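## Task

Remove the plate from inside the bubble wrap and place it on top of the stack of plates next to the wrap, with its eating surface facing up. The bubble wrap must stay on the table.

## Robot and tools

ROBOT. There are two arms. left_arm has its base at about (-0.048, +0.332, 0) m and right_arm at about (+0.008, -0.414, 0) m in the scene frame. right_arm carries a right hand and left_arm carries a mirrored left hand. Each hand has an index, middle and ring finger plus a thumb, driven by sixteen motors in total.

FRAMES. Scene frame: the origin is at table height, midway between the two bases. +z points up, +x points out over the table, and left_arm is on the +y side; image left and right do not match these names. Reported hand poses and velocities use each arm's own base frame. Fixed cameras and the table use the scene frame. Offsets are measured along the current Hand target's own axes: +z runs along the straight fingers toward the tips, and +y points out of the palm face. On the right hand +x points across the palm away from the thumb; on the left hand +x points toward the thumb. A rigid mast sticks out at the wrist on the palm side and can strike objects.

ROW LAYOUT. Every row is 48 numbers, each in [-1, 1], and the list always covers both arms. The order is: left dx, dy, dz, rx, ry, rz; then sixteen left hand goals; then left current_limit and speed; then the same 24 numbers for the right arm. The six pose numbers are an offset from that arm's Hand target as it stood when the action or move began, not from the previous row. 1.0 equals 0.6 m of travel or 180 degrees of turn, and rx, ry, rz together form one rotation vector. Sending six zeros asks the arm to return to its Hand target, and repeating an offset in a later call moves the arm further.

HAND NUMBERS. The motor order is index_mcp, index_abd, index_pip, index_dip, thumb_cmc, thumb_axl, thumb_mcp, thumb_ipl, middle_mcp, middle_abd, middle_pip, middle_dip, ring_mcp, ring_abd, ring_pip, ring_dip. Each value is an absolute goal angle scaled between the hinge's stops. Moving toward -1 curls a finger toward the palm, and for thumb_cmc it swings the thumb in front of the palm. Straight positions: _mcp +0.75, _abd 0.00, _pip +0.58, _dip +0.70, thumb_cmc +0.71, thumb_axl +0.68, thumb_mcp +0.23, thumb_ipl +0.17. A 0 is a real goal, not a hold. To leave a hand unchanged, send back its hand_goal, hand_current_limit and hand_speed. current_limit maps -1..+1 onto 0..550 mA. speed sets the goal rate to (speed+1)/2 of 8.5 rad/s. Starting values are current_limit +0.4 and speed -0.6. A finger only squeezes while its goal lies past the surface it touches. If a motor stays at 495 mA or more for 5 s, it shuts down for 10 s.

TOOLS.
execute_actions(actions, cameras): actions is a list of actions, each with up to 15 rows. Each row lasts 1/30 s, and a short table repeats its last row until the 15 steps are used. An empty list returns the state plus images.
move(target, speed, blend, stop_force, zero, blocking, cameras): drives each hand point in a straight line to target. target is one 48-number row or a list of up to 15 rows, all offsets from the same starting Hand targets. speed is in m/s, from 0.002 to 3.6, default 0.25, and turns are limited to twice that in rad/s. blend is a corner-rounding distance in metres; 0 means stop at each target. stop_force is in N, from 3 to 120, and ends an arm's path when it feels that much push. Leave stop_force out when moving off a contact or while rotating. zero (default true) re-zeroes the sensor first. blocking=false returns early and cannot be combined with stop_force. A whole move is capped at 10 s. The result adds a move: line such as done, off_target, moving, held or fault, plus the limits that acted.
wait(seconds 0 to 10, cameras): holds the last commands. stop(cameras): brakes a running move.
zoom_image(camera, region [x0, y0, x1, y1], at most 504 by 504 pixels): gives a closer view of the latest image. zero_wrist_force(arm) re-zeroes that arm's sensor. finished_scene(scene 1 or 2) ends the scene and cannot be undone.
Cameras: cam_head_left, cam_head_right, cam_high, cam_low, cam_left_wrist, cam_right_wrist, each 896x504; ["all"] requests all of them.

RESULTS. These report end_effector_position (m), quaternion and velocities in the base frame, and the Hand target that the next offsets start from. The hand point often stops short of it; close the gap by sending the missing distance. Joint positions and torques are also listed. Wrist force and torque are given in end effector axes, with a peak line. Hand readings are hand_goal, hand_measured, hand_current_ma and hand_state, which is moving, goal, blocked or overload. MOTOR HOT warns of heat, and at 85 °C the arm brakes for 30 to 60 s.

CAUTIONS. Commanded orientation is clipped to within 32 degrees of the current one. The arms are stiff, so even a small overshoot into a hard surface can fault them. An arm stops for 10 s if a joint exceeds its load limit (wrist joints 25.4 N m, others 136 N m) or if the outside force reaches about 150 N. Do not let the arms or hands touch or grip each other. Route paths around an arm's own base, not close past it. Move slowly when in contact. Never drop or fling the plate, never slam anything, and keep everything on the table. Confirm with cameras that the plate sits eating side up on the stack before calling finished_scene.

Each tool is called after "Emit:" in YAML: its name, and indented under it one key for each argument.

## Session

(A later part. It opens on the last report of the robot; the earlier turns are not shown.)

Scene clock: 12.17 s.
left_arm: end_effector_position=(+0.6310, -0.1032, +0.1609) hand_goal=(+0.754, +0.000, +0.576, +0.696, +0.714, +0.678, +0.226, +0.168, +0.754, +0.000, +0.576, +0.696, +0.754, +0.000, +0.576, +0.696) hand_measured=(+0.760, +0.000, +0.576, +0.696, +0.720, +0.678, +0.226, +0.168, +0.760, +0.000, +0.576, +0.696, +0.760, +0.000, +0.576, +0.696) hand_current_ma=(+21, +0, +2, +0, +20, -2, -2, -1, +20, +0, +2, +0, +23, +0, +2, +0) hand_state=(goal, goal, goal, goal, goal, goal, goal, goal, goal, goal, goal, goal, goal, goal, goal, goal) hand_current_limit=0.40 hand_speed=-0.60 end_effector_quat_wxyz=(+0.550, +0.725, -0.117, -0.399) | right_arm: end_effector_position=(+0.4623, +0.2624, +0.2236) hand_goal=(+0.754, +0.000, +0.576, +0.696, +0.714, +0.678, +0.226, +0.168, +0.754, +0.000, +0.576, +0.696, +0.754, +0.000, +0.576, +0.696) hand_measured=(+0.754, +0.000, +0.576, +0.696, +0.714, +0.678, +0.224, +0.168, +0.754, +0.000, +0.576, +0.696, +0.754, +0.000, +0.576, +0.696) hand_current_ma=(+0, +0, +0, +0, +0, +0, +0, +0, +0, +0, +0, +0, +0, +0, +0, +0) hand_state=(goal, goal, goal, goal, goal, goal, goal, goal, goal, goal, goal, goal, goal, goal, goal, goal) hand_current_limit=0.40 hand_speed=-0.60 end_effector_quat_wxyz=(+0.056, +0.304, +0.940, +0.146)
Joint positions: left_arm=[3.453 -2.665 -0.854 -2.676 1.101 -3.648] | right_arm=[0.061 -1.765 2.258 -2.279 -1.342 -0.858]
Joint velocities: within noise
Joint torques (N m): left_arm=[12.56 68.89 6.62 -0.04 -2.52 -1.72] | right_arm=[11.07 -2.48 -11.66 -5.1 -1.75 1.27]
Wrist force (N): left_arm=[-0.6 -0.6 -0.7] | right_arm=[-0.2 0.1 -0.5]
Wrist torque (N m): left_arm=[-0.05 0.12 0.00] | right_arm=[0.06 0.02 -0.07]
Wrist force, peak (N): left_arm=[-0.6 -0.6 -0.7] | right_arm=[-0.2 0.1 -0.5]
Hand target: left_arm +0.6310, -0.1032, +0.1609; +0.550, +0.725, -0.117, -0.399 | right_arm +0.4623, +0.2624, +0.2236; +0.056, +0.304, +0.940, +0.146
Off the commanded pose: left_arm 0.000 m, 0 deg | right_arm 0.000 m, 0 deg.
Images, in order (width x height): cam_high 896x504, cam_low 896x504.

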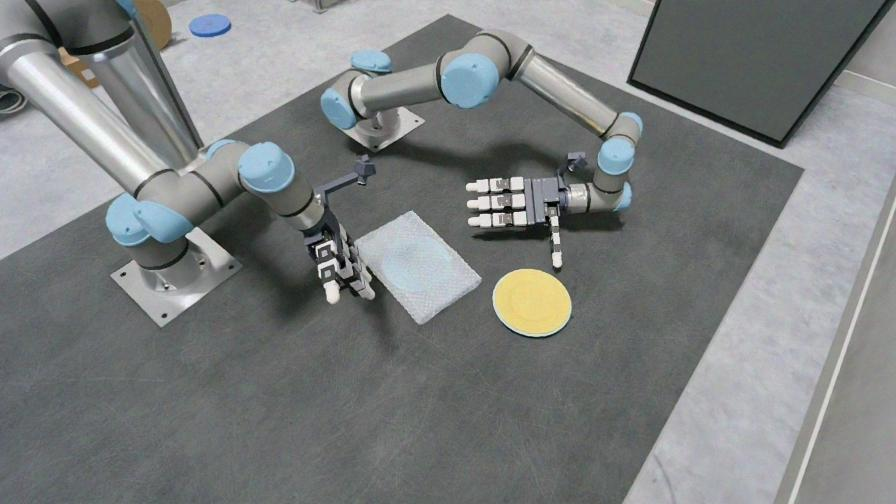

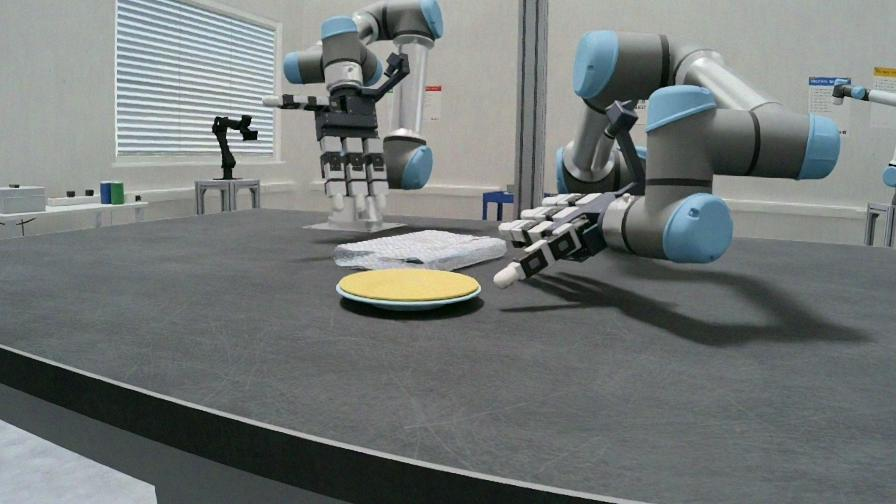

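Emit:
move:
  target:
    - [0.112,0.2135,0.037,0.0402,-0.2138,0.0708,0.754,0,0.576,0.696,0.714,0.678,0.226,0.168,0.754,0,0.576,0.696,0.754,0,0.576,0.696,0.4,-0.6,0,0,0,0,0,0,0.754,0,0.576,0.696,0.714,0.678,0.226,0.168,0.754,0,0.576,0.696,0.754,0,0.576,0.696,0.4,-0.6]
    - [0.344,0.189,0.094,0.0804,-0.4276,0.1415,0.754,0,0.576,0.696,0.714,0.678,0.226,0.168,0.754,0,0.576,0.696,0.754,0,0.576,0.696,0.4,-0.6,0,0,0,0,0,0,0.754,0,0.576,0.696,0.714,0.678,0.226,0.168,0.754,0,0.576,0.696,0.754,0,0.576,0.696,0.4,-0.6]
  blend: [0.04,0]
  cameras: ["cam_left_wrist","cam_high"]
  speed: 0.3

Scene clock: 19.57 s.
left_arm: end_effector_position=(+0.7552, -0.3101, +0.1647) hand_goal=(+0.754, +0.000, +0.576, +0.696, +0.714, +0.678, +0.226, +0.168, +0.754, +0.000, +0.576, +0.696, +0.754, +0.000, +0.576, +0.696) hand_measured=(+0.760, +0.000, +0.576, +0.696, +0.720, +0.678, +0.226, +0.168, +0.760, +0.000, +0.576, +0.696, +0.762, +0.000, +0.576, +0.696) hand_current_ma=(+23, +0, +2, +0, +21, -2, -2, -1, +22, +0, +2, +0, +25, +0, +2, +0) hand_state=(goal, goal, goal, goal, goal, goal, goal, goal, goal, goal, goal, goal, goal, goal, goal, goal) hand_current_limit=0.40 hand_speed=-0.60 end_effector_quat_wxyz=(+0.471, +0.826, -0.261, -0.168) | right_arm: end_effector_position=(+0.4623, +0.2624, +0.2236) hand_goal=(+0.754, +0.000, +0.576, +0.696, +0.714, +0.678, +0.226, +0.168, +0.754, +0.000, +0.576, +0.696, +0.754, +0.000, +0.576, +0.696) hand_measured=(+0.754, +0.000, +0.576, +0.696, +0.714, +0.678, +0.224, +0.168, +0.754, +0.000, +0.576, +0.696, +0.754, +0.000, +0.576, +0.696) hand_current_ma=(+0, +0, +0, +0, +0, +0, +0, +0, +0, +0, +0, +0, +0, +0, +0, +0) hand_state=(goal, goal, goal, goal, goal, goal, goal, goal, goal, goal, goal, goal, goal, goal, goal, goal) hand_current_limit=0.40 hand_speed=-0.60 end_effector_quat_wxyz=(+0.056, +0.304, +0.940, +0.146)
Joint positions: left_arm=[3.177 -2.98 -0.035 -2.526 0.834 -3.729] | right_arm=[0.061 -1.765 2.258 -2.279 -1.342 -0.858]
Joint torques (N m): left_arm=[-13.81 76.66 27.22 2.17 1.63 1.68] | right_arm=[10.49 -3.23 -9.9 -5.08 -1.83 1.48]
Wrist force (N): left_arm=[-0.7 -0.3 -0.5] | right_arm=[-0.1 0.1 -0.3]
Wrist torque (N m): left_arm=[-0.02 0.11 -0.24] | right_arm=[0.05 0.02 -0.07]
Wrist force, peak (N): left_arm=[0.3 -2.1 -0.4] | right_arm=[-0.1 0.0 -0.5]
Hand target: left_arm +0.7566, -0.3102, +0.1649; +0.456, +0.699, -0.419, -0.358 | right_arm +0.4623, +0.2624, +0.2236; +0.056, +0.304, +0.940, +0.146
Off the commanded pose: left_arm 0.001 m, 90 deg; orientation clipped | right_arm 0.000 m, 0 deg.
elbow stopped short (left arm): the move would have taken joint 3 (elbow) straighter than the controller allows.
move: off_target (left_arm); limits=paced
camera_calibration:
cam_left_wrist: T_world_to_cam=[[-0.488654, 0.703203, -0.516453, 0.640967], [0.858439, 0.493271, -0.140593, -0.519967], [0.155886, -0.512045, -0.844695, -0.00938087], [0, 0, 0, 1]] pos_world=[0.761033, -0.199048, 0.250002]
Images, in order (width x height): cam_high 896x504, cam_left_wrist 896x504.

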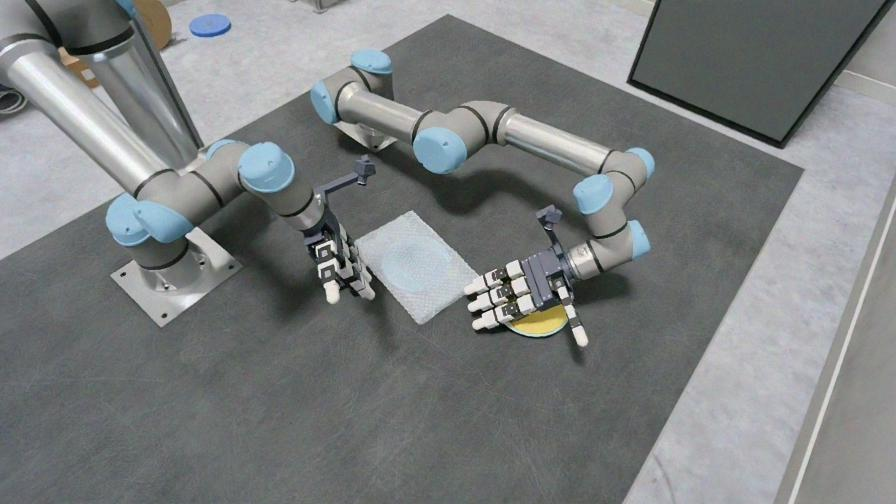

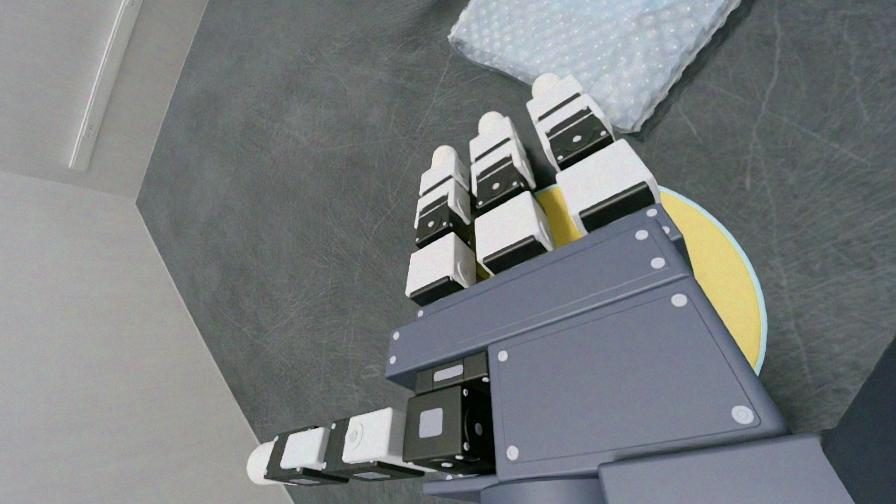

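Emit:
zoom_image:
  camera: "cam_left_wrist"
  region: [440, 0, 750, 150]

Scaled by 1.626 from the camera's 896x504 image, which has a finer 1280x720 frame.

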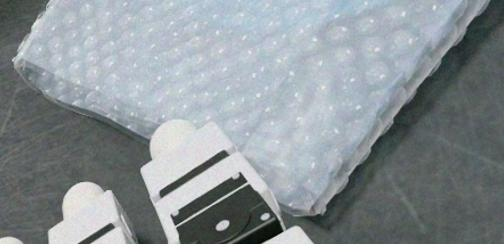

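Emit:
move:
  target: [-0.5247,0.1775,0.01,-0.116,0.102,-0.134,0.754,0,0.576,0.696,0.714,0.678,0.226,0.168,0.754,0,0.576,0.696,0.754,0,0.576,0.696,0.4,-0.6,0,0,0,0,0,0,0.754,0,0.576,0.696,0.714,0.678,0.226,0.168,0.754,0,0.576,0.696,0.754,0,0.576,0.696,0.4,-0.6]
  cameras: ["cam_high"]

Scene clock: 22.83 s.
left_arm: end_effector_position=(+0.6000, -0.0500, +0.2998) hand_goal=(+0.754, +0.000, +0.576, +0.696, +0.714, +0.678, +0.226, +0.168, +0.754, +0.000, +0.576, +0.696, +0.754, +0.000, +0.576, +0.696) hand_measured=(+0.760, +0.000, +0.576, +0.696, +0.720, +0.678, +0.226, +0.168, +0.760, +0.000, +0.576, +0.696, +0.762, +0.000, +0.576, +0.696) hand_current_ma=(+23, +0, +2, +0, +21, -2, -2, -1, +22, +0, +2, +0, +25, +0, +2, +0) hand_state=(goal, goal, goal, goal, goal, goal, goal, goal, goal, goal, goal, goal, goal, goal, goal, goal) hand_current_limit=0.40 hand_speed=-0.60 end_effector_quat_wxyz=(+0.550, +0.725, -0.117, -0.399) | right_arm: end_effector_position=(+0.4623, +0.2624, +0.2236) hand_goal=(+0.754, +0.000, +0.576, +0.696, +0.714, +0.678, +0.226, +0.168, +0.754, +0.000, +0.576, +0.696, +0.754, +0.000, +0.576, +0.696) hand_measured=(+0.754, +0.000, +0.576, +0.696, +0.714, +0.678, +0.224, +0.168, +0.754, +0.000, +0.576, +0.696, +0.754, +0.000, +0.576, +0.696) hand_current_ma=(+0, +0, +0, +0, +0, +0, +0, +0, +0, +0, +0, +0, +0, +0, +0, +0) hand_state=(goal, goal, goal, goal, goal, goal, goal, goal, goal, goal, goal, goal, goal, goal, goal, goal) hand_current_limit=0.40 hand_speed=-0.60 end_effector_quat_wxyz=(+0.056, +0.304, +0.940, +0.146)
Joint positions: left_arm=[3.535 -2.48 -0.847 -2.872 1.182 -3.64] | right_arm=[0.061 -1.765 2.258 -2.279 -1.342 -0.858]
Joint torques (N m): left_arm=[13.39 66.27 7.55 -3.16 2.23 -1.77] | right_arm=[11.58 -2.63 -11.8 -5.08 -1.84 1.48]
Wrist force (N): left_arm=[-0.2 -0.5 -0.5] | right_arm=[-0.1 0.0 -0.4]
Wrist torque (N m): left_arm=[-0.04 0.06 0.00] | right_arm=[0.05 0.01 -0.07]
Wrist force, peak (N): left_arm=[-1.6 -0.5 -1.2] | right_arm=[-0.2 0.0 -0.5]
Hand target: left_arm +0.5999, -0.0499, +0.2998; +0.550, +0.725, -0.117, -0.399 | right_arm +0.4623, +0.2624, +0.2236; +0.056, +0.304, +0.940, +0.146
Off the commanded pose: left_arm 0.000 m, 0 deg | right_arm 0.000 m, 0 deg.
move: done
Images, in order (width x height): cam_high 896x504.

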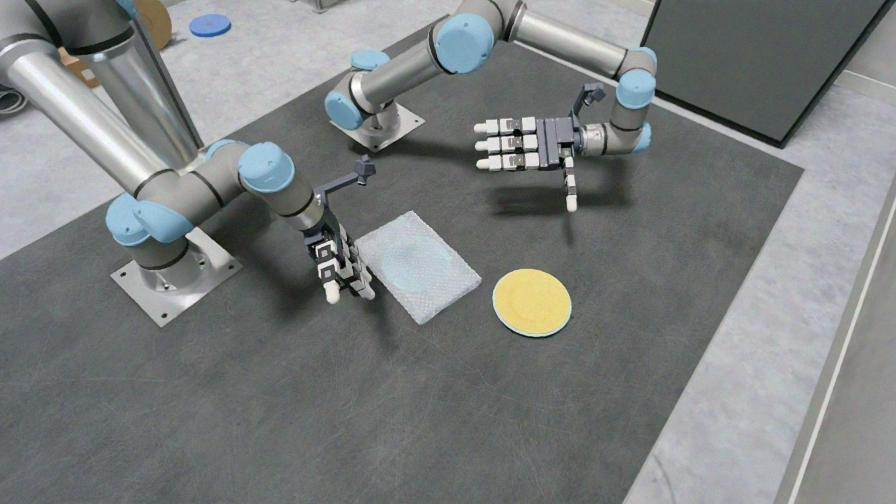

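Emit:
execute_actions:
  actions: []
  cameras: ["cam_head_left","cam_head_right"]

Emit:
zoom_image:
  camera: "cam_head_right"
  region: [300, 325, 400, 375]

Emit:
zoom_image:
  camera: "cam_head_left"
  region: [290, 325, 400, 380]

Scene clock: 23.80 s.
left_arm: end_effector_position=(+0.5999, -0.0499, +0.2998) hand_goal=(+0.754, +0.000, +0.576, +0.696, +0.714, +0.678, +0.226, +0.168, +0.754, +0.000, +0.576, +0.696, +0.754, +0.000, +0.576, +0.696) hand_measured=(+0.760, +0.000, +0.576, +0.696, +0.720, +0.678, +0.226, +0.168, +0.760, +0.000, +0.576, +0.696, +0.762, +0.000, +0.576, +0.696) hand_current_ma=(+23, +0, +2, +0, +21, -2, -2, -1, +22, +0, +2, +0, +25, +0, +2, +0) hand_state=(goal, goal, goal, goal, goal, goal, goal, goal, goal, goal, goal, goal, goal, goal, goal, goal) hand_current_limit=0.40 hand_speed=-0.60 end_effector_quat_wxyz=(+0.550, +0.725, -0.117, -0.399) | right_arm: end_effector_position=(+0.4623, +0.2624, +0.2236) hand_goal=(+0.754, +0.000, +0.576, +0.696, +0.714, +0.678, +0.226, +0.168, +0.754, +0.000, +0.576, +0.696, +0.754, +0.000, +0.576, +0.696) hand_measured=(+0.754, +0.000, +0.576, +0.696, +0.714, +0.678, +0.224, +0.168, +0.754, +0.000, +0.576, +0.696, +0.754, +0.000, +0.576, +0.696) hand_current_ma=(+0, +0, +0, +0, +0, +0, +0, +0, +0, +0, +0, +0, +0, +0, +0, +0) hand_state=(goal, goal, goal, goal, goal, goal, goal, goal, goal, goal, goal, goal, goal, goal, goal, goal) hand_current_limit=0.40 hand_speed=-0.60 end_effector_quat_wxyz=(+0.056, +0.304, +0.940, +0.146)
Joint positions: left_arm=[3.535 -2.48 -0.847 -2.872 1.183 -3.64] | right_arm=[0.061 -1.765 2.258 -2.279 -1.342 -0.858]
Joint velocities: within noise
Joint torques (N m): left_arm=[13.25 66 7.39 -3.17 2.39 -1.72] | right_arm=[10.39 -3.12 -10.21 -5.14 -1.88 1.19]
Wrist force (N): left_arm=[-0.4 -0.5 -0.7] | right_arm=[0.0 0.1 -0.4]
Wrist torque (N m): left_arm=[-0.03 0.08 -0.02] | right_arm=[0.05 0.01 -0.06]
Wrist force, peak (N): left_arm=[-0.5 -0.5 -1.0] | right_arm=[-0.1 -0.1 -0.5]
Hand target: left_arm +0.5999, -0.0499, +0.2998; +0.550, +0.725, -0.117, -0.399 | right_arm +0.4623, +0.2624, +0.2236; +0.056, +0.304, +0.940, +0.146
Off the commanded pose: left_arm 0.000 m, 0 deg | right_arm 0.000 m, 0 deg.
Images, in order (width x height): cam_head_left 896x504, cam_head_right 896x504.

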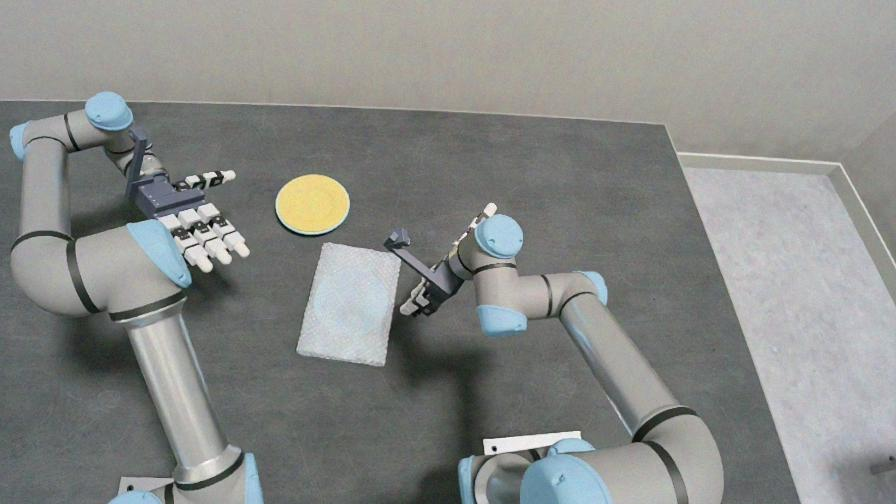

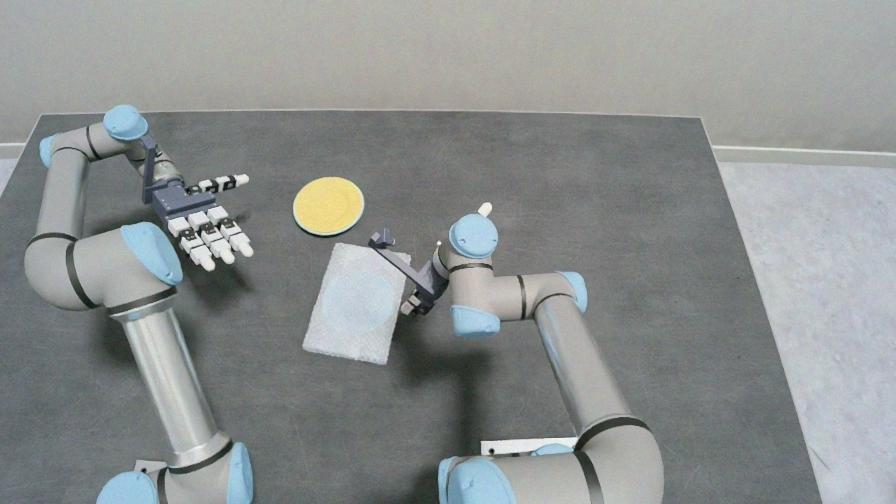

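Scaled by 5.040 from the camera's 896x504 image, which has a finer 1280x720 frame.

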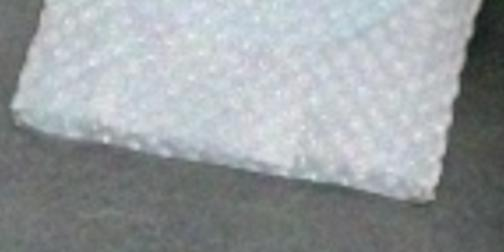

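Scaled by 4.582 from the camera's 896x504 image, which has a finer 1280x720 frame.

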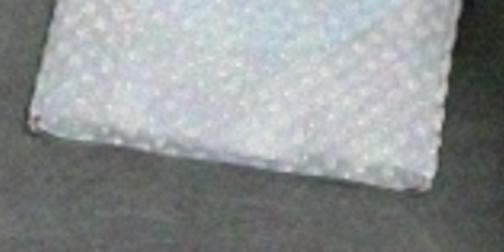

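Emit:
execute_actions:
  actions: []
  cameras: ["cam_low"]

Emit:
zoom_image:
  camera: "cam_low"
  region: [328, 228, 438, 278]

Emit:
zoom_image:
  camera: "cam_low"
  region: [410, 225, 520, 275]

Scene clock: 24.70 s.
left_arm: end_effector_position=(+0.5999, -0.0499, +0.2998) hand_goal=(+0.754, +0.000, +0.576, +0.696, +0.714, +0.678, +0.226, +0.168, +0.754, +0.000, +0.576, +0.696, +0.754, +0.000, +0.576, +0.696) hand_measured=(+0.760, +0.000, +0.576, +0.696, +0.720, +0.678, +0.226, +0.168, +0.760, +0.000, +0.576, +0.696, +0.762, +0.000, +0.576, +0.696) hand_current_ma=(+23, +0, +2, +0, +21, -2, -2, -1, +22, +0, +2, +0, +25, +0, +2, +0) hand_state=(goal, goal, goal, goal, goal, goal, goal, goal, goal, goal, goal, goal, goal, goal, goal, goal) hand_current_limit=0.40 hand_speed=-0.60 end_effector_quat_wxyz=(+0.550, +0.725, -0.117, -0.399) | right_arm: end_effector_position=(+0.4623, +0.2624, +0.2236) hand_goal=(+0.754, +0.000, +0.576, +0.696, +0.714, +0.678, +0.226, +0.168, +0.754, +0.000, +0.576, +0.696, +0.754, +0.000, +0.576, +0.696) hand_measured=(+0.754, +0.000, +0.576, +0.696, +0.714, +0.678, +0.224, +0.168, +0.754, +0.000, +0.576, +0.696, +0.754, +0.000, +0.576, +0.696) hand_current_ma=(+0, +0, +0, +0, +0, +0, +0, +0, +0, +0, +0, +0, +0, +0, +0, +0) hand_state=(goal, goal, goal, goal, goal, goal, goal, goal, goal, goal, goal, goal, goal, goal, goal, goal) hand_current_limit=0.40 hand_speed=-0.60 end_effector_quat_wxyz=(+0.056, +0.304, +0.940, +0.146)
Joint positions: left_arm=[3.535 -2.48 -0.847 -2.872 1.183 -3.64] | right_arm=[0.061 -1.765 2.258 -2.279 -1.342 -0.858]
Joint velocities: within noise
Joint torques (N m): left_arm=[12.7 65.73 7.36 -3.12 2.41 -1.7] | right_arm=[11.02 -2.73 -9.98 -4.84 -1.64 1.26]
Wrist force (N): left_arm=[-0.2 -0.5 -0.5] | right_arm=[-0.1 0.1 -0.2]
Wrist torque (N m): left_arm=[-0.06 0.06 0.00] | right_arm=[0.03 0.01 -0.07]
Wrist force, peak (N): left_arm=[-0.4 -0.7 -0.8] | right_arm=[-0.1 -0.1 -0.4]
Hand target: left_arm +0.5999, -0.0499, +0.2998; +0.550, +0.725, -0.117, -0.399 | right_arm +0.4623, +0.2624, +0.2236; +0.056, +0.304, +0.940, +0.146
Off the commanded pose: left_arm 0.000 m, 0 deg | right_arm 0.000 m, 0 deg.
Images, in order (width x height): cam_low 896x504.

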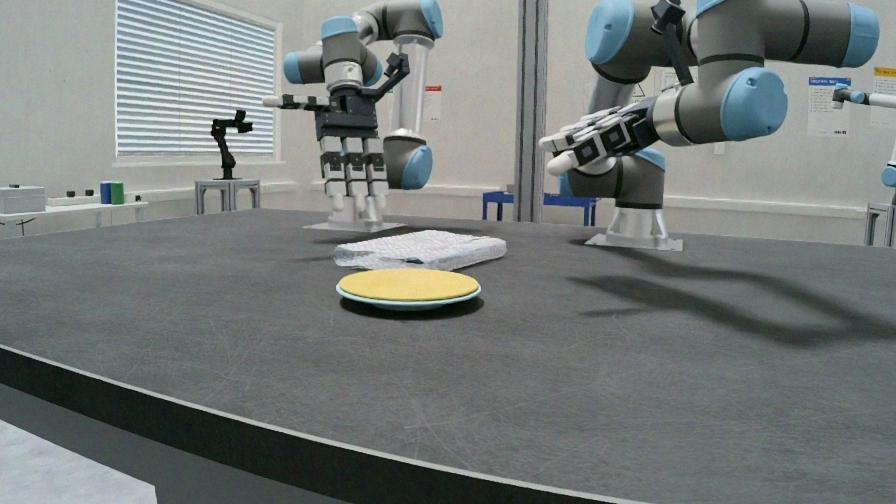

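Scaled by 4.582 from the camera's 896x504 image, which has a finer 1280x720 frame.

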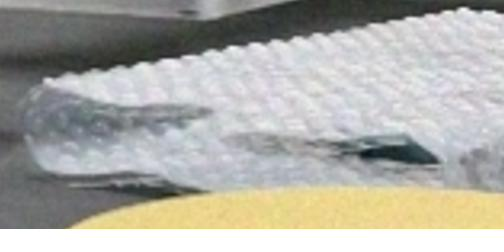

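Scaled by 4.582 from the camera's 896x504 image, which has a finer 1280x720 frame.

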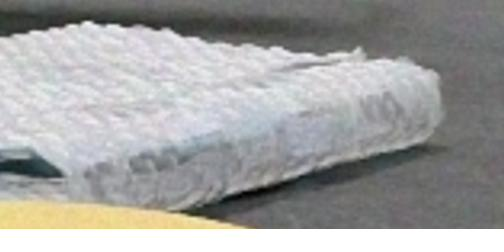

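Emit:
move:
  target: [0.0058,0.1213,0.2873,0.276,0.296,-0.647,0.754,0,0.576,0.696,0.714,0.678,0.226,0.168,0.754,0,0.576,0.696,0.754,0,0.576,0.696,0.4,-0.6,-0.148,-0.168,-0.139,0,0,0,0.754,0,0.576,0.696,0.714,0.678,0.226,0.168,0.754,0,0.576,0.696,0.754,0,0.576,0.696,0.4,-0.6]
  speed: 0.5
  cameras: ["cam_high","cam_left_wrist"]

Scene clock: 29.20 s.
left_arm: end_effector_position=(+0.5000, -0.1999, +0.3497) hand_goal=(+0.754, +0.000, +0.576, +0.696, +0.714, +0.678, +0.226, +0.168, +0.754, +0.000, +0.576, +0.696, +0.754, +0.000, +0.576, +0.696) hand_measured=(+0.748, +0.000, +0.576, +0.696, +0.710, +0.678, +0.226, +0.168, +0.748, +0.000, +0.576, +0.696, +0.748, +0.000, +0.576, +0.696) hand_current_ma=(-18, +1, +1, +0, -14, -2, -3, -1, -17, +1, +2, +0, -19, +1, +2, +0) hand_state=(goal, goal, goal, goal, goal, goal, goal, goal, goal, goal, goal, goal, goal, goal, goal, goal) hand_current_limit=0.40 hand_speed=-0.60 end_effector_quat_wxyz=(-0.315, +0.688, +0.591, -0.280) | right_arm: end_effector_position=(+0.4618, +0.1124, +0.2734) hand_goal=(+0.754, +0.000, +0.576, +0.696, +0.714, +0.678, +0.226, +0.168, +0.754, +0.000, +0.576, +0.696, +0.754, +0.000, +0.576, +0.696) hand_measured=(+0.754, +0.000, +0.576, +0.696, +0.714, +0.678, +0.224, +0.168, +0.754, +0.000, +0.576, +0.696, +0.754, +0.000, +0.576, +0.696) hand_current_ma=(+0, +0, +0, +0, +0, +0, +0, +0, +0, +0, +0, +0, +0, +0, +0, +0) hand_state=(goal, goal, goal, goal, goal, goal, goal, goal, goal, goal, goal, goal, goal, goal, goal, goal) hand_current_limit=0.40 hand_speed=-0.60 end_effector_quat_wxyz=(+0.056, +0.304, +0.940, +0.146)
Joint positions: left_arm=[2.978 -2.073 -0.8 -2.709 1.548 -6.284] | right_arm=[-0.374 -1.937 2.205 -1.937 -1.272 -1.304]
Joint torques (N m): left_arm=[-14.34 28.17 30.75 -1.39 2.52 -1.87] | right_arm=[-11.88 -15.93 -35.31 -0.72 3.21 -1.81]
Wrist force (N): left_arm=[-0.4 1.4 1.6] | right_arm=[0.1 0.2 0.0]
Wrist torque (N m): left_arm=[0.12 0.16 0.25] | right_arm=[0.04 -0.01 0.15]
Wrist force, peak (N): left_arm=[-1.1 1.4 2.1] | right_arm=[0.3 0.4 -0.5]
Hand target: left_arm +0.5000, -0.2001, +0.3497; -0.317, +0.685, +0.594, -0.278 | right_arm +0.4618, +0.1124, +0.2734; +0.056, +0.304, +0.940, +0.146
Off the commanded pose: left_arm 0.000 m, 1 deg | right_arm 0.000 m, 0 deg.
joint sent to its limit (left arm) — joint 6 (wrist 3), lower limit. The joint targets still meet the commanded pose.
move: done
camera_calibration:
cam_left_wrist: T_world_to_cam=[[-0.523702, -0.718001, 0.458487, -0.0732058], [0.244684, 0.38874, 0.888263, -0.40301], [-0.816006, 0.57737, -0.0279002, 0.661094], [0, 0, 0, 1]] pos_world=[0.599729, -0.277592, 0.409987]
Images, in order (width x height): cam_high 896x504, cam_left_wrist 896x504.

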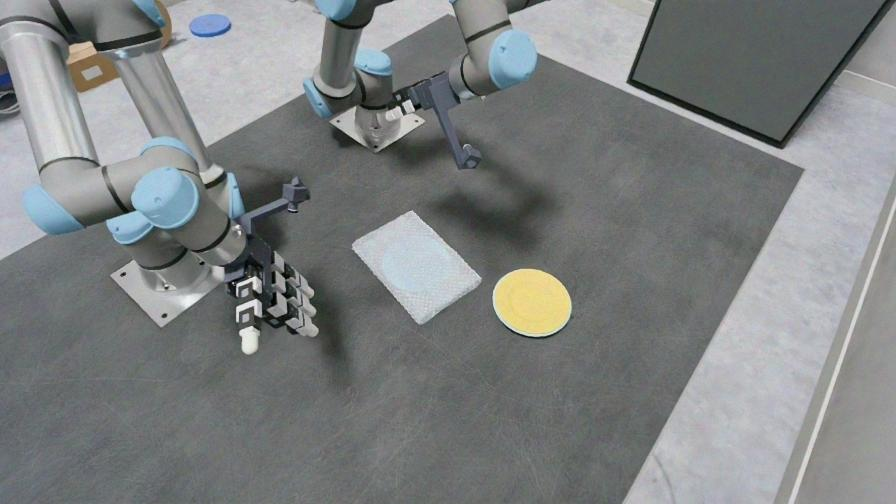

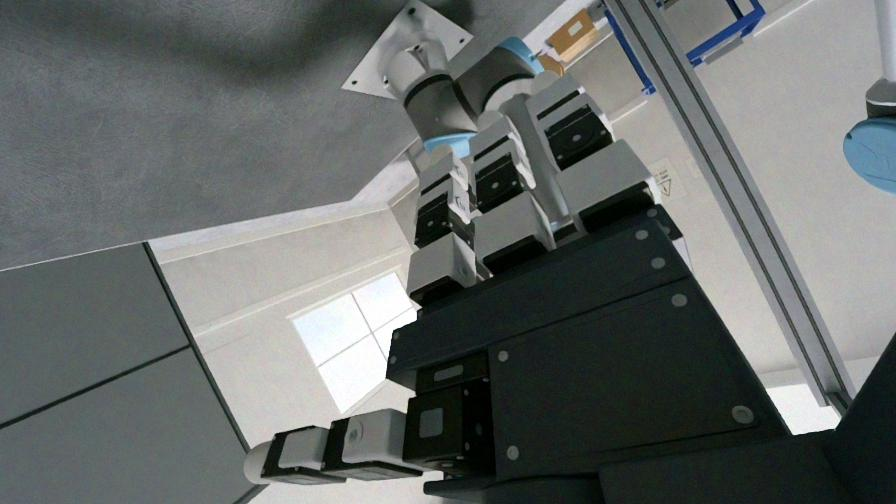

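Emit:
move:
  target:
    - [0,0,0,0,0,0.6667,0.754,0,0.576,0.696,0.714,0.678,0.226,0.168,0.754,0,0.576,0.696,0.754,0,0.576,0.696,0.4,-0.6,0,0,0,0,0,0,0.754,0,0.576,0.696,0.714,0.678,0.226,0.168,0.754,0,0.576,0.696,0.754,0,0.576,0.696,0.4,-0.6]
    - [0,0,0,0,0,-0.6667,0.754,0,0.576,0.696,0.714,0.678,0.226,0.168,0.754,0,0.576,0.696,0.754,0,0.576,0.696,0.4,-0.6,0,0,0,0,0,0,0.754,0,0.576,0.696,0.714,0.678,0.226,0.168,0.754,0,0.576,0.696,0.754,0,0.576,0.696,0.4,-0.6]
    - [0,0,0,0,0,0,0.754,0,0.576,0.696,0.714,0.678,0.226,0.168,0.754,0,0.576,0.696,0.754,0,0.576,0.696,0.4,-0.6,0,0,0,0,0,0,0.754,0,0.576,0.696,0.714,0.678,0.226,0.168,0.754,0,0.576,0.696,0.754,0,0.576,0.696,0.4,-0.6]
  speed: 0.6
  blend: [0.02,0.02,0]

Scene clock: 33.00 s.
left_arm: end_effector_position=(+0.5006, -0.2009, +0.3486) hand_goal=(+0.754, +0.000, +0.576, +0.696, +0.714, +0.678, +0.226, +0.168, +0.754, +0.000, +0.576, +0.696, +0.754, +0.000, +0.576, +0.696) hand_measured=(+0.758, +0.000, +0.576, +0.696, +0.718, +0.678, +0.226, +0.168, +0.758, +0.000, +0.576, +0.696, +0.758, +0.000, +0.576, +0.696) hand_current_ma=(+13, +1, +1, +0, +15, -2, -3, -1, +14, +1, +2, +0, +16, +1, +1, +0) hand_state=(goal, goal, goal, goal, goal, goal, goal, goal, goal, goal, goal, goal, goal, goal, goal, goal) hand_current_limit=0.40 hand_speed=-0.60 end_effector_quat_wxyz=(-0.272, -0.604, +0.677, +0.321) | right_arm: end_effector_position=(+0.4618, +0.1124, +0.2734) hand_goal=(+0.754, +0.000, +0.576, +0.696, +0.714, +0.678, +0.226, +0.168, +0.754, +0.000, +0.576, +0.696, +0.754, +0.000, +0.576, +0.696) hand_measured=(+0.754, +0.000, +0.576, +0.696, +0.714, +0.678, +0.224, +0.168, +0.754, +0.000, +0.576, +0.696, +0.754, +0.000, +0.576, +0.696) hand_current_ma=(+0, +0, +0, +0, +0, +0, +0, +0, +0, +0, +0, +0, +0, +0, +0, +0) hand_state=(goal, goal, goal, goal, goal, goal, goal, goal, goal, goal, goal, goal, goal, goal, goal, goal) hand_current_limit=0.40 hand_speed=-0.60 end_effector_quat_wxyz=(+0.056, +0.304, +0.940, +0.146)
Joint positions: left_arm=[3.041 -2.335 -0.706 -2.539 1.6 -3.143] | right_arm=[-0.374 -1.937 2.205 -1.937 -1.272 -1.304]
Joint torques (N m): left_arm=[12.98 63.41 9.36 1.58 2.47 -1.74] | right_arm=[-11.76 -15.98 -35.74 -0.92 3.23 -1.78]
Wrist force (N): left_arm=[-0.4 0.1 0.1] | right_arm=[0.3 0.2 -0.1]
Wrist torque (N m): left_arm=[0.00 0.06 -0.02] | right_arm=[0.04 -0.02 0.16]
Wrist force, peak (N): left_arm=[-1.0 1.6 2.1] | right_arm=[0.2 0.5 -0.4]
Hand target: left_arm +0.5006, -0.2009, +0.3486; -0.272, -0.604, +0.677, +0.321 (not the last commanded pose) | right_arm +0.4618, +0.1124, +0.2734; +0.056, +0.304, +0.940, +0.146
Off the commanded pose: left_arm 0.001 m, 178 deg | right_arm 0.000 m, 0 deg.
move: held (left_arm; a check stopped the path); path passed 1 of 3 targets; limits=held
pose unreachable (left arm): on one or more control steps of this call, first in action 0 (counted from 0), this arm could not follow its commanded pose, so it was not sent that pose on those steps. It may still have moved: this result reports where it is.
cause: moving toward the commanded pose would bring two parts of the arm too close to each other (joints 4 (wrist 1) to 6 (wrist 3) lie between them).

Emit:
move:
  target:
    - [0.05,0,0.1,0,0,-0.5,-0.0685,0,0.139,0.261,-0.571,0.678,0.112,0.0595,-0.0685,0,0.139,0.261,-0.0685,0,0.139,0.261,0.4,-0.6,0,0,0,0,0,0,0.754,0,0.576,0.696,0.714,0.678,0.226,0.168,0.754,0,0.576,0.696,0.754,0,0.576,0.696,0.4,-0.6]
    - [0.188,-0.0625,0.4147,0,0,-0.9906,-0.0685,0,0.139,0.261,-0.571,0.678,0.112,0.0595,-0.0685,0,0.139,0.261,-0.0685,0,0.139,0.261,0.4,-0.6,0,0,0,0,0,0,0.754,0,0.576,0.696,0.714,0.678,0.226,0.168,0.754,0,0.576,0.696,0.754,0,0.576,0.696,0.4,-0.6]
  speed: 0.5
  blend: [0.05,0]
  cameras: ["cam_high","cam_low","cam_head_left","cam_head_right"]

Scene clock: 37.60 s.
left_arm: end_effector_position=(+0.3231, -0.2885, +0.1571) hand_goal=(-0.068, +0.000, +0.140, +0.262, -0.570, +0.678, +0.112, +0.060, -0.068, +0.000, +0.140, +0.262, -0.068, +0.000, +0.140, +0.262) hand_measured=(-0.062, +0.000, +0.146, +0.266, -0.566, +0.678, +0.112, +0.062, -0.062, +0.000, +0.146, +0.266, -0.062, +0.000, +0.146, +0.264) hand_current_ma=(+17, +1, +16, +9, +13, -2, -3, +5, +17, +1, +20, +9, +18, +1, +17, +7) hand_state=(goal, goal, goal, goal, goal, goal, goal, goal, goal, goal, goal, goal, goal, goal, goal, goal) hand_current_limit=0.40 hand_speed=-0.60 end_effector_quat_wxyz=(-0.297, +0.714, +0.549, -0.317) | right_arm: end_effector_position=(+0.4618, +0.1124, +0.2734) hand_goal=(+0.754, +0.000, +0.576, +0.696, +0.714, +0.678, +0.226, +0.168, +0.754, +0.000, +0.576, +0.696, +0.754, +0.000, +0.576, +0.696) hand_measured=(+0.754, +0.000, +0.576, +0.696, +0.714, +0.678, +0.224, +0.168, +0.754, +0.000, +0.576, +0.696, +0.754, +0.000, +0.576, +0.696) hand_current_ma=(+0, +0, +0, +0, +0, +0, +0, +0, +0, +0, +0, +0, +0, +0, +0, +0) hand_state=(goal, goal, goal, goal, goal, goal, goal, goal, goal, goal, goal, goal, goal, goal, goal, goal) hand_current_limit=0.40 hand_speed=-0.60 end_effector_quat_wxyz=(+0.056, +0.304, +0.940, +0.146)
Joint positions: left_arm=[2.784 -1.793 -1.69 -2.111 1.369 -6.284] | right_arm=[-0.374 -1.937 2.205 -1.937 -1.272 -1.304]
Joint torques (N m): left_arm=[-13.8 15.84 8.18 1.95 -2.58 -1.74] | right_arm=[-11.4 -15.44 -34.97 -0.68 3.12 -1.77]
Wrist force (N): left_arm=[-0.6 1.0 1.8] | right_arm=[0.1 0.2 -0.3]
Wrist torque (N m): left_arm=[0.26 0.22 0.15] | right_arm=[0.06 0.00 0.15]
Wrist force, peak (N): left_arm=[-0.7 1.4 2.5] | right_arm=[0.5 0.4 -0.3]
Hand target: left_arm +0.3229, -0.2889, +0.1570; -0.317, +0.685, +0.594, -0.277 | right_arm +0.4618, +0.1124, +0.2734; +0.056, +0.304, +0.940, +0.146
Off the commanded pose: left_arm 0.000 m, 8 deg | right_arm 0.000 m, 0 deg.
joint sent to its limit (left arm) — joint 6 (wrist 3), lower limit. The joint targets are off in orientation, not in position.
move: off_target (left_arm)
Images, in order (width x height): cam_head_left 896x504, cam_head_right 896x504, cam_high 896x504, cam_low 896x504.

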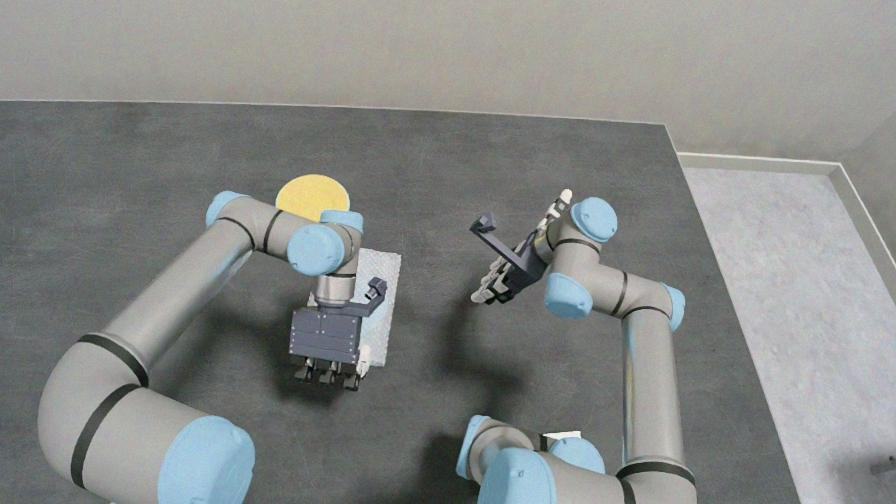

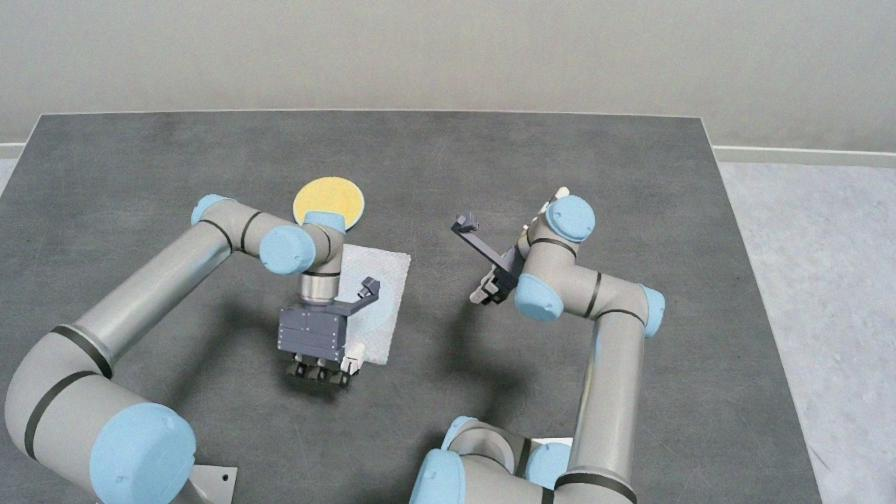

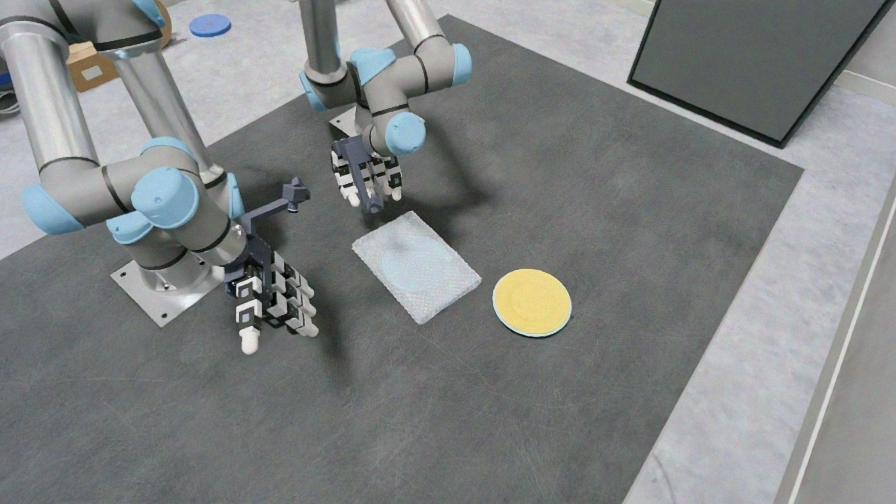

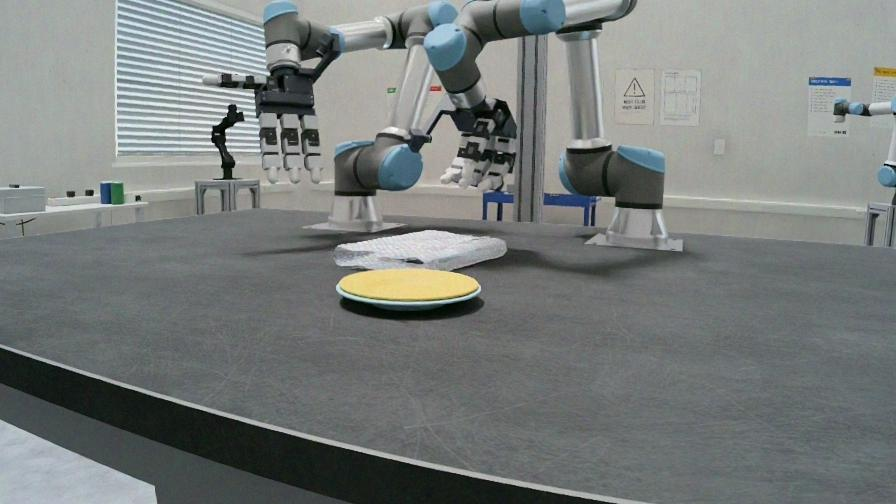

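Emit:
zoom_image:
  camera: "cam_head_left"
  region: [270, 260, 420, 400]

Emit:
zoom_image:
  camera: "cam_low"
  region: [400, 60, 560, 220]

Scaled by 3.360 from the camera's 896x504 image, which has a finer 1280x720 frame.

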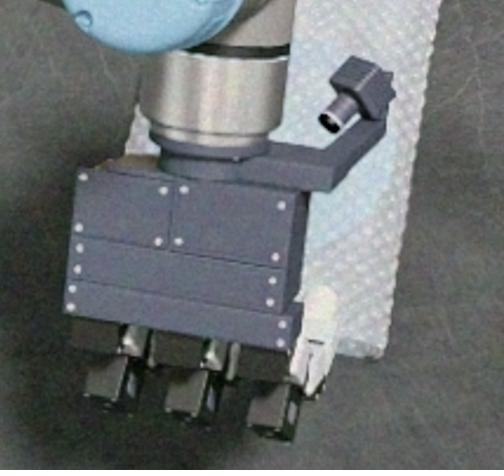

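Scaled by 3.150 from the camera's 896x504 image, which has a finer 1280x720 frame.

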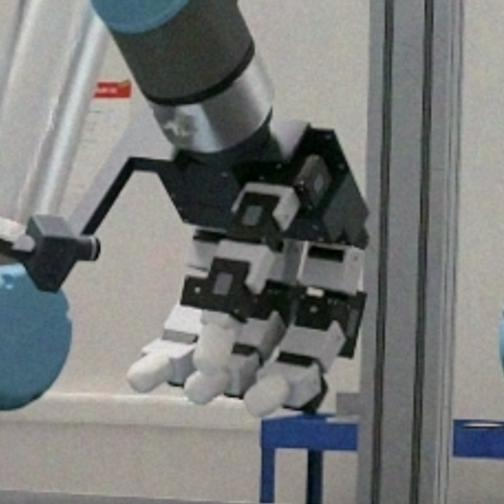

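Emit:
move:
  target: [-0.0303,0.075,0.0587,0,0.0532,0.0447,-0.0685,0,0.139,0.261,-0.571,0.678,0.112,0.0595,-0.0685,0,0.139,0.261,-0.0685,0,0.139,0.261,0.4,-0.6,0,0,0,0,0,0,0.754,0,0.576,0.696,0.714,0.678,0.226,0.168,0.754,0,0.576,0.696,0.754,0,0.576,0.696,0.4,-0.6]
  speed: 0.15
  cameras: ["cam_low","cam_head_left","cam_head_right"]

Emit:
zoom_image:
  camera: "cam_head_left"
  region: [270, 260, 420, 400]

Emit:
zoom_image:
  camera: "cam_low"
  region: [400, 150, 560, 280]

Scene clock: 40.10 s.
left_arm: end_effector_position=(+0.3226, -0.3070, +0.1000) hand_goal=(-0.068, +0.000, +0.140, +0.262, -0.570, +0.678, +0.112, +0.060, -0.068, +0.000, +0.140, +0.262, -0.068, +0.000, +0.140, +0.262) hand_measured=(-0.062, +0.000, +0.146, +0.266, -0.568, +0.678, +0.112, +0.062, -0.064, +0.000, +0.146, +0.266, -0.062, +0.000, +0.146, +0.264) hand_current_ma=(+17, +1, +16, +9, +8, -2, -3, +5, +16, +1, +19, +9, +17, +1, +17, +7) hand_state=(goal, goal, goal, goal, goal, goal, goal, goal, goal, goal, goal, goal, goal, goal, goal, goal) hand_current_limit=0.40 hand_speed=-0.60 end_effector_quat_wxyz=(-0.336, +0.759, +0.495, -0.258) | right_arm: end_effector_position=(+0.4618, +0.1124, +0.2734) hand_goal=(+0.754, +0.000, +0.576, +0.696, +0.714, +0.678, +0.226, +0.168, +0.754, +0.000, +0.576, +0.696, +0.754, +0.000, +0.576, +0.696) hand_measured=(+0.754, +0.000, +0.576, +0.696, +0.714, +0.678, +0.224, +0.168, +0.754, +0.000, +0.576, +0.696, +0.754, +0.000, +0.576, +0.696) hand_current_ma=(+0, +0, +0, +0, +0, +0, +0, +0, +0, +0, +0, +0, +0, +0, +0, +0) hand_state=(goal, goal, goal, goal, goal, goal, goal, goal, goal, goal, goal, goal, goal, goal, goal, goal) hand_current_limit=0.40 hand_speed=-0.60 end_effector_quat_wxyz=(+0.056, +0.304, +0.940, +0.146)
Joint positions: left_arm=[2.682 -1.888 -1.72 -1.975 1.477 -6.285] | right_arm=[-0.374 -1.937 2.205 -1.937 -1.272 -1.304]
Joint torques (N m): left_arm=[-13.03 20.42 7.21 1.93 2.25 -1.73] | right_arm=[-13 -14.67 -35.31 -0.82 3.11 -1.82]
Wrist force (N): left_arm=[-0.6 1.1 1.5] | right_arm=[0.3 0.4 -0.1]
Wrist torque (N m): left_arm=[0.30 0.21 0.16] | right_arm=[0.06 -0.03 0.17]
Wrist force, peak (N): left_arm=[-0.9 1.6 2.1] | right_arm=[0.4 0.4 -0.5]
Hand target: left_arm +0.3224, -0.3073, +0.0999; -0.345, +0.746, +0.516, -0.240 | right_arm +0.4618, +0.1124, +0.2734; +0.056, +0.304, +0.940, +0.146
Off the commanded pose: left_arm 0.000 m, 4 deg | right_arm 0.000 m, 0 deg.
joint sent to its limit (left arm) — joint 6 (wrist 3), lower limit. The joint targets are off in orientation, not in position.
move: off_target (left_arm)
Images, in order (width x height): cam_head_left 896x504, cam_head_right 896x504, cam_low 896x504.

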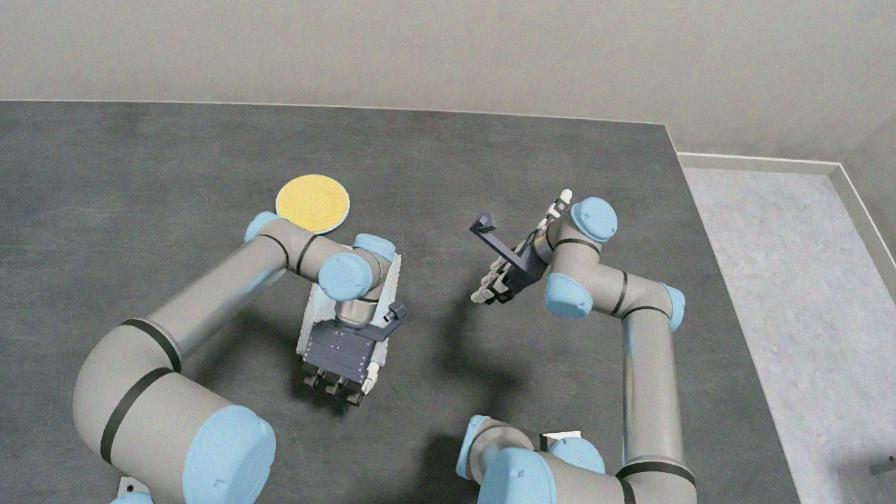

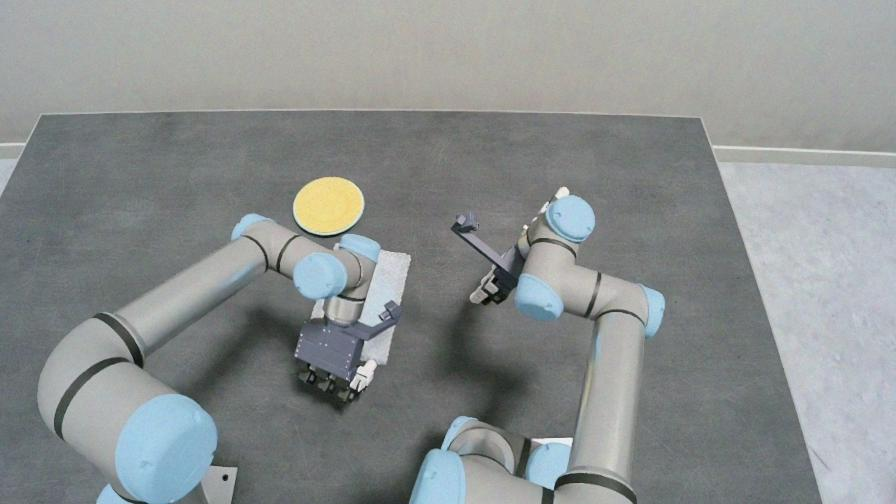

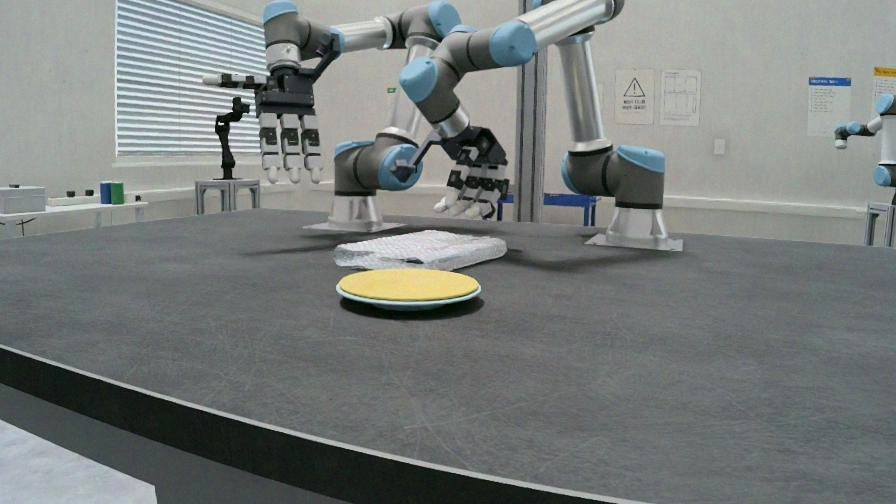

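Scaled by 3.360 from the camera's 896x504 image, which has a finer 1280x720 frame.

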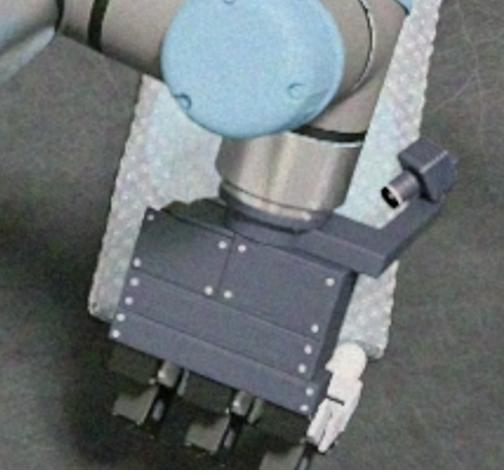

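Scaled by 3.150 from the camera's 896x504 image, which has a finer 1280x720 frame.

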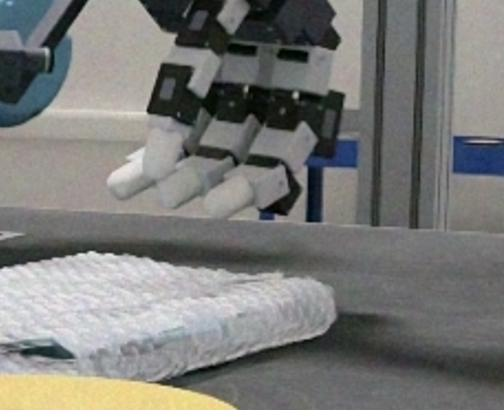

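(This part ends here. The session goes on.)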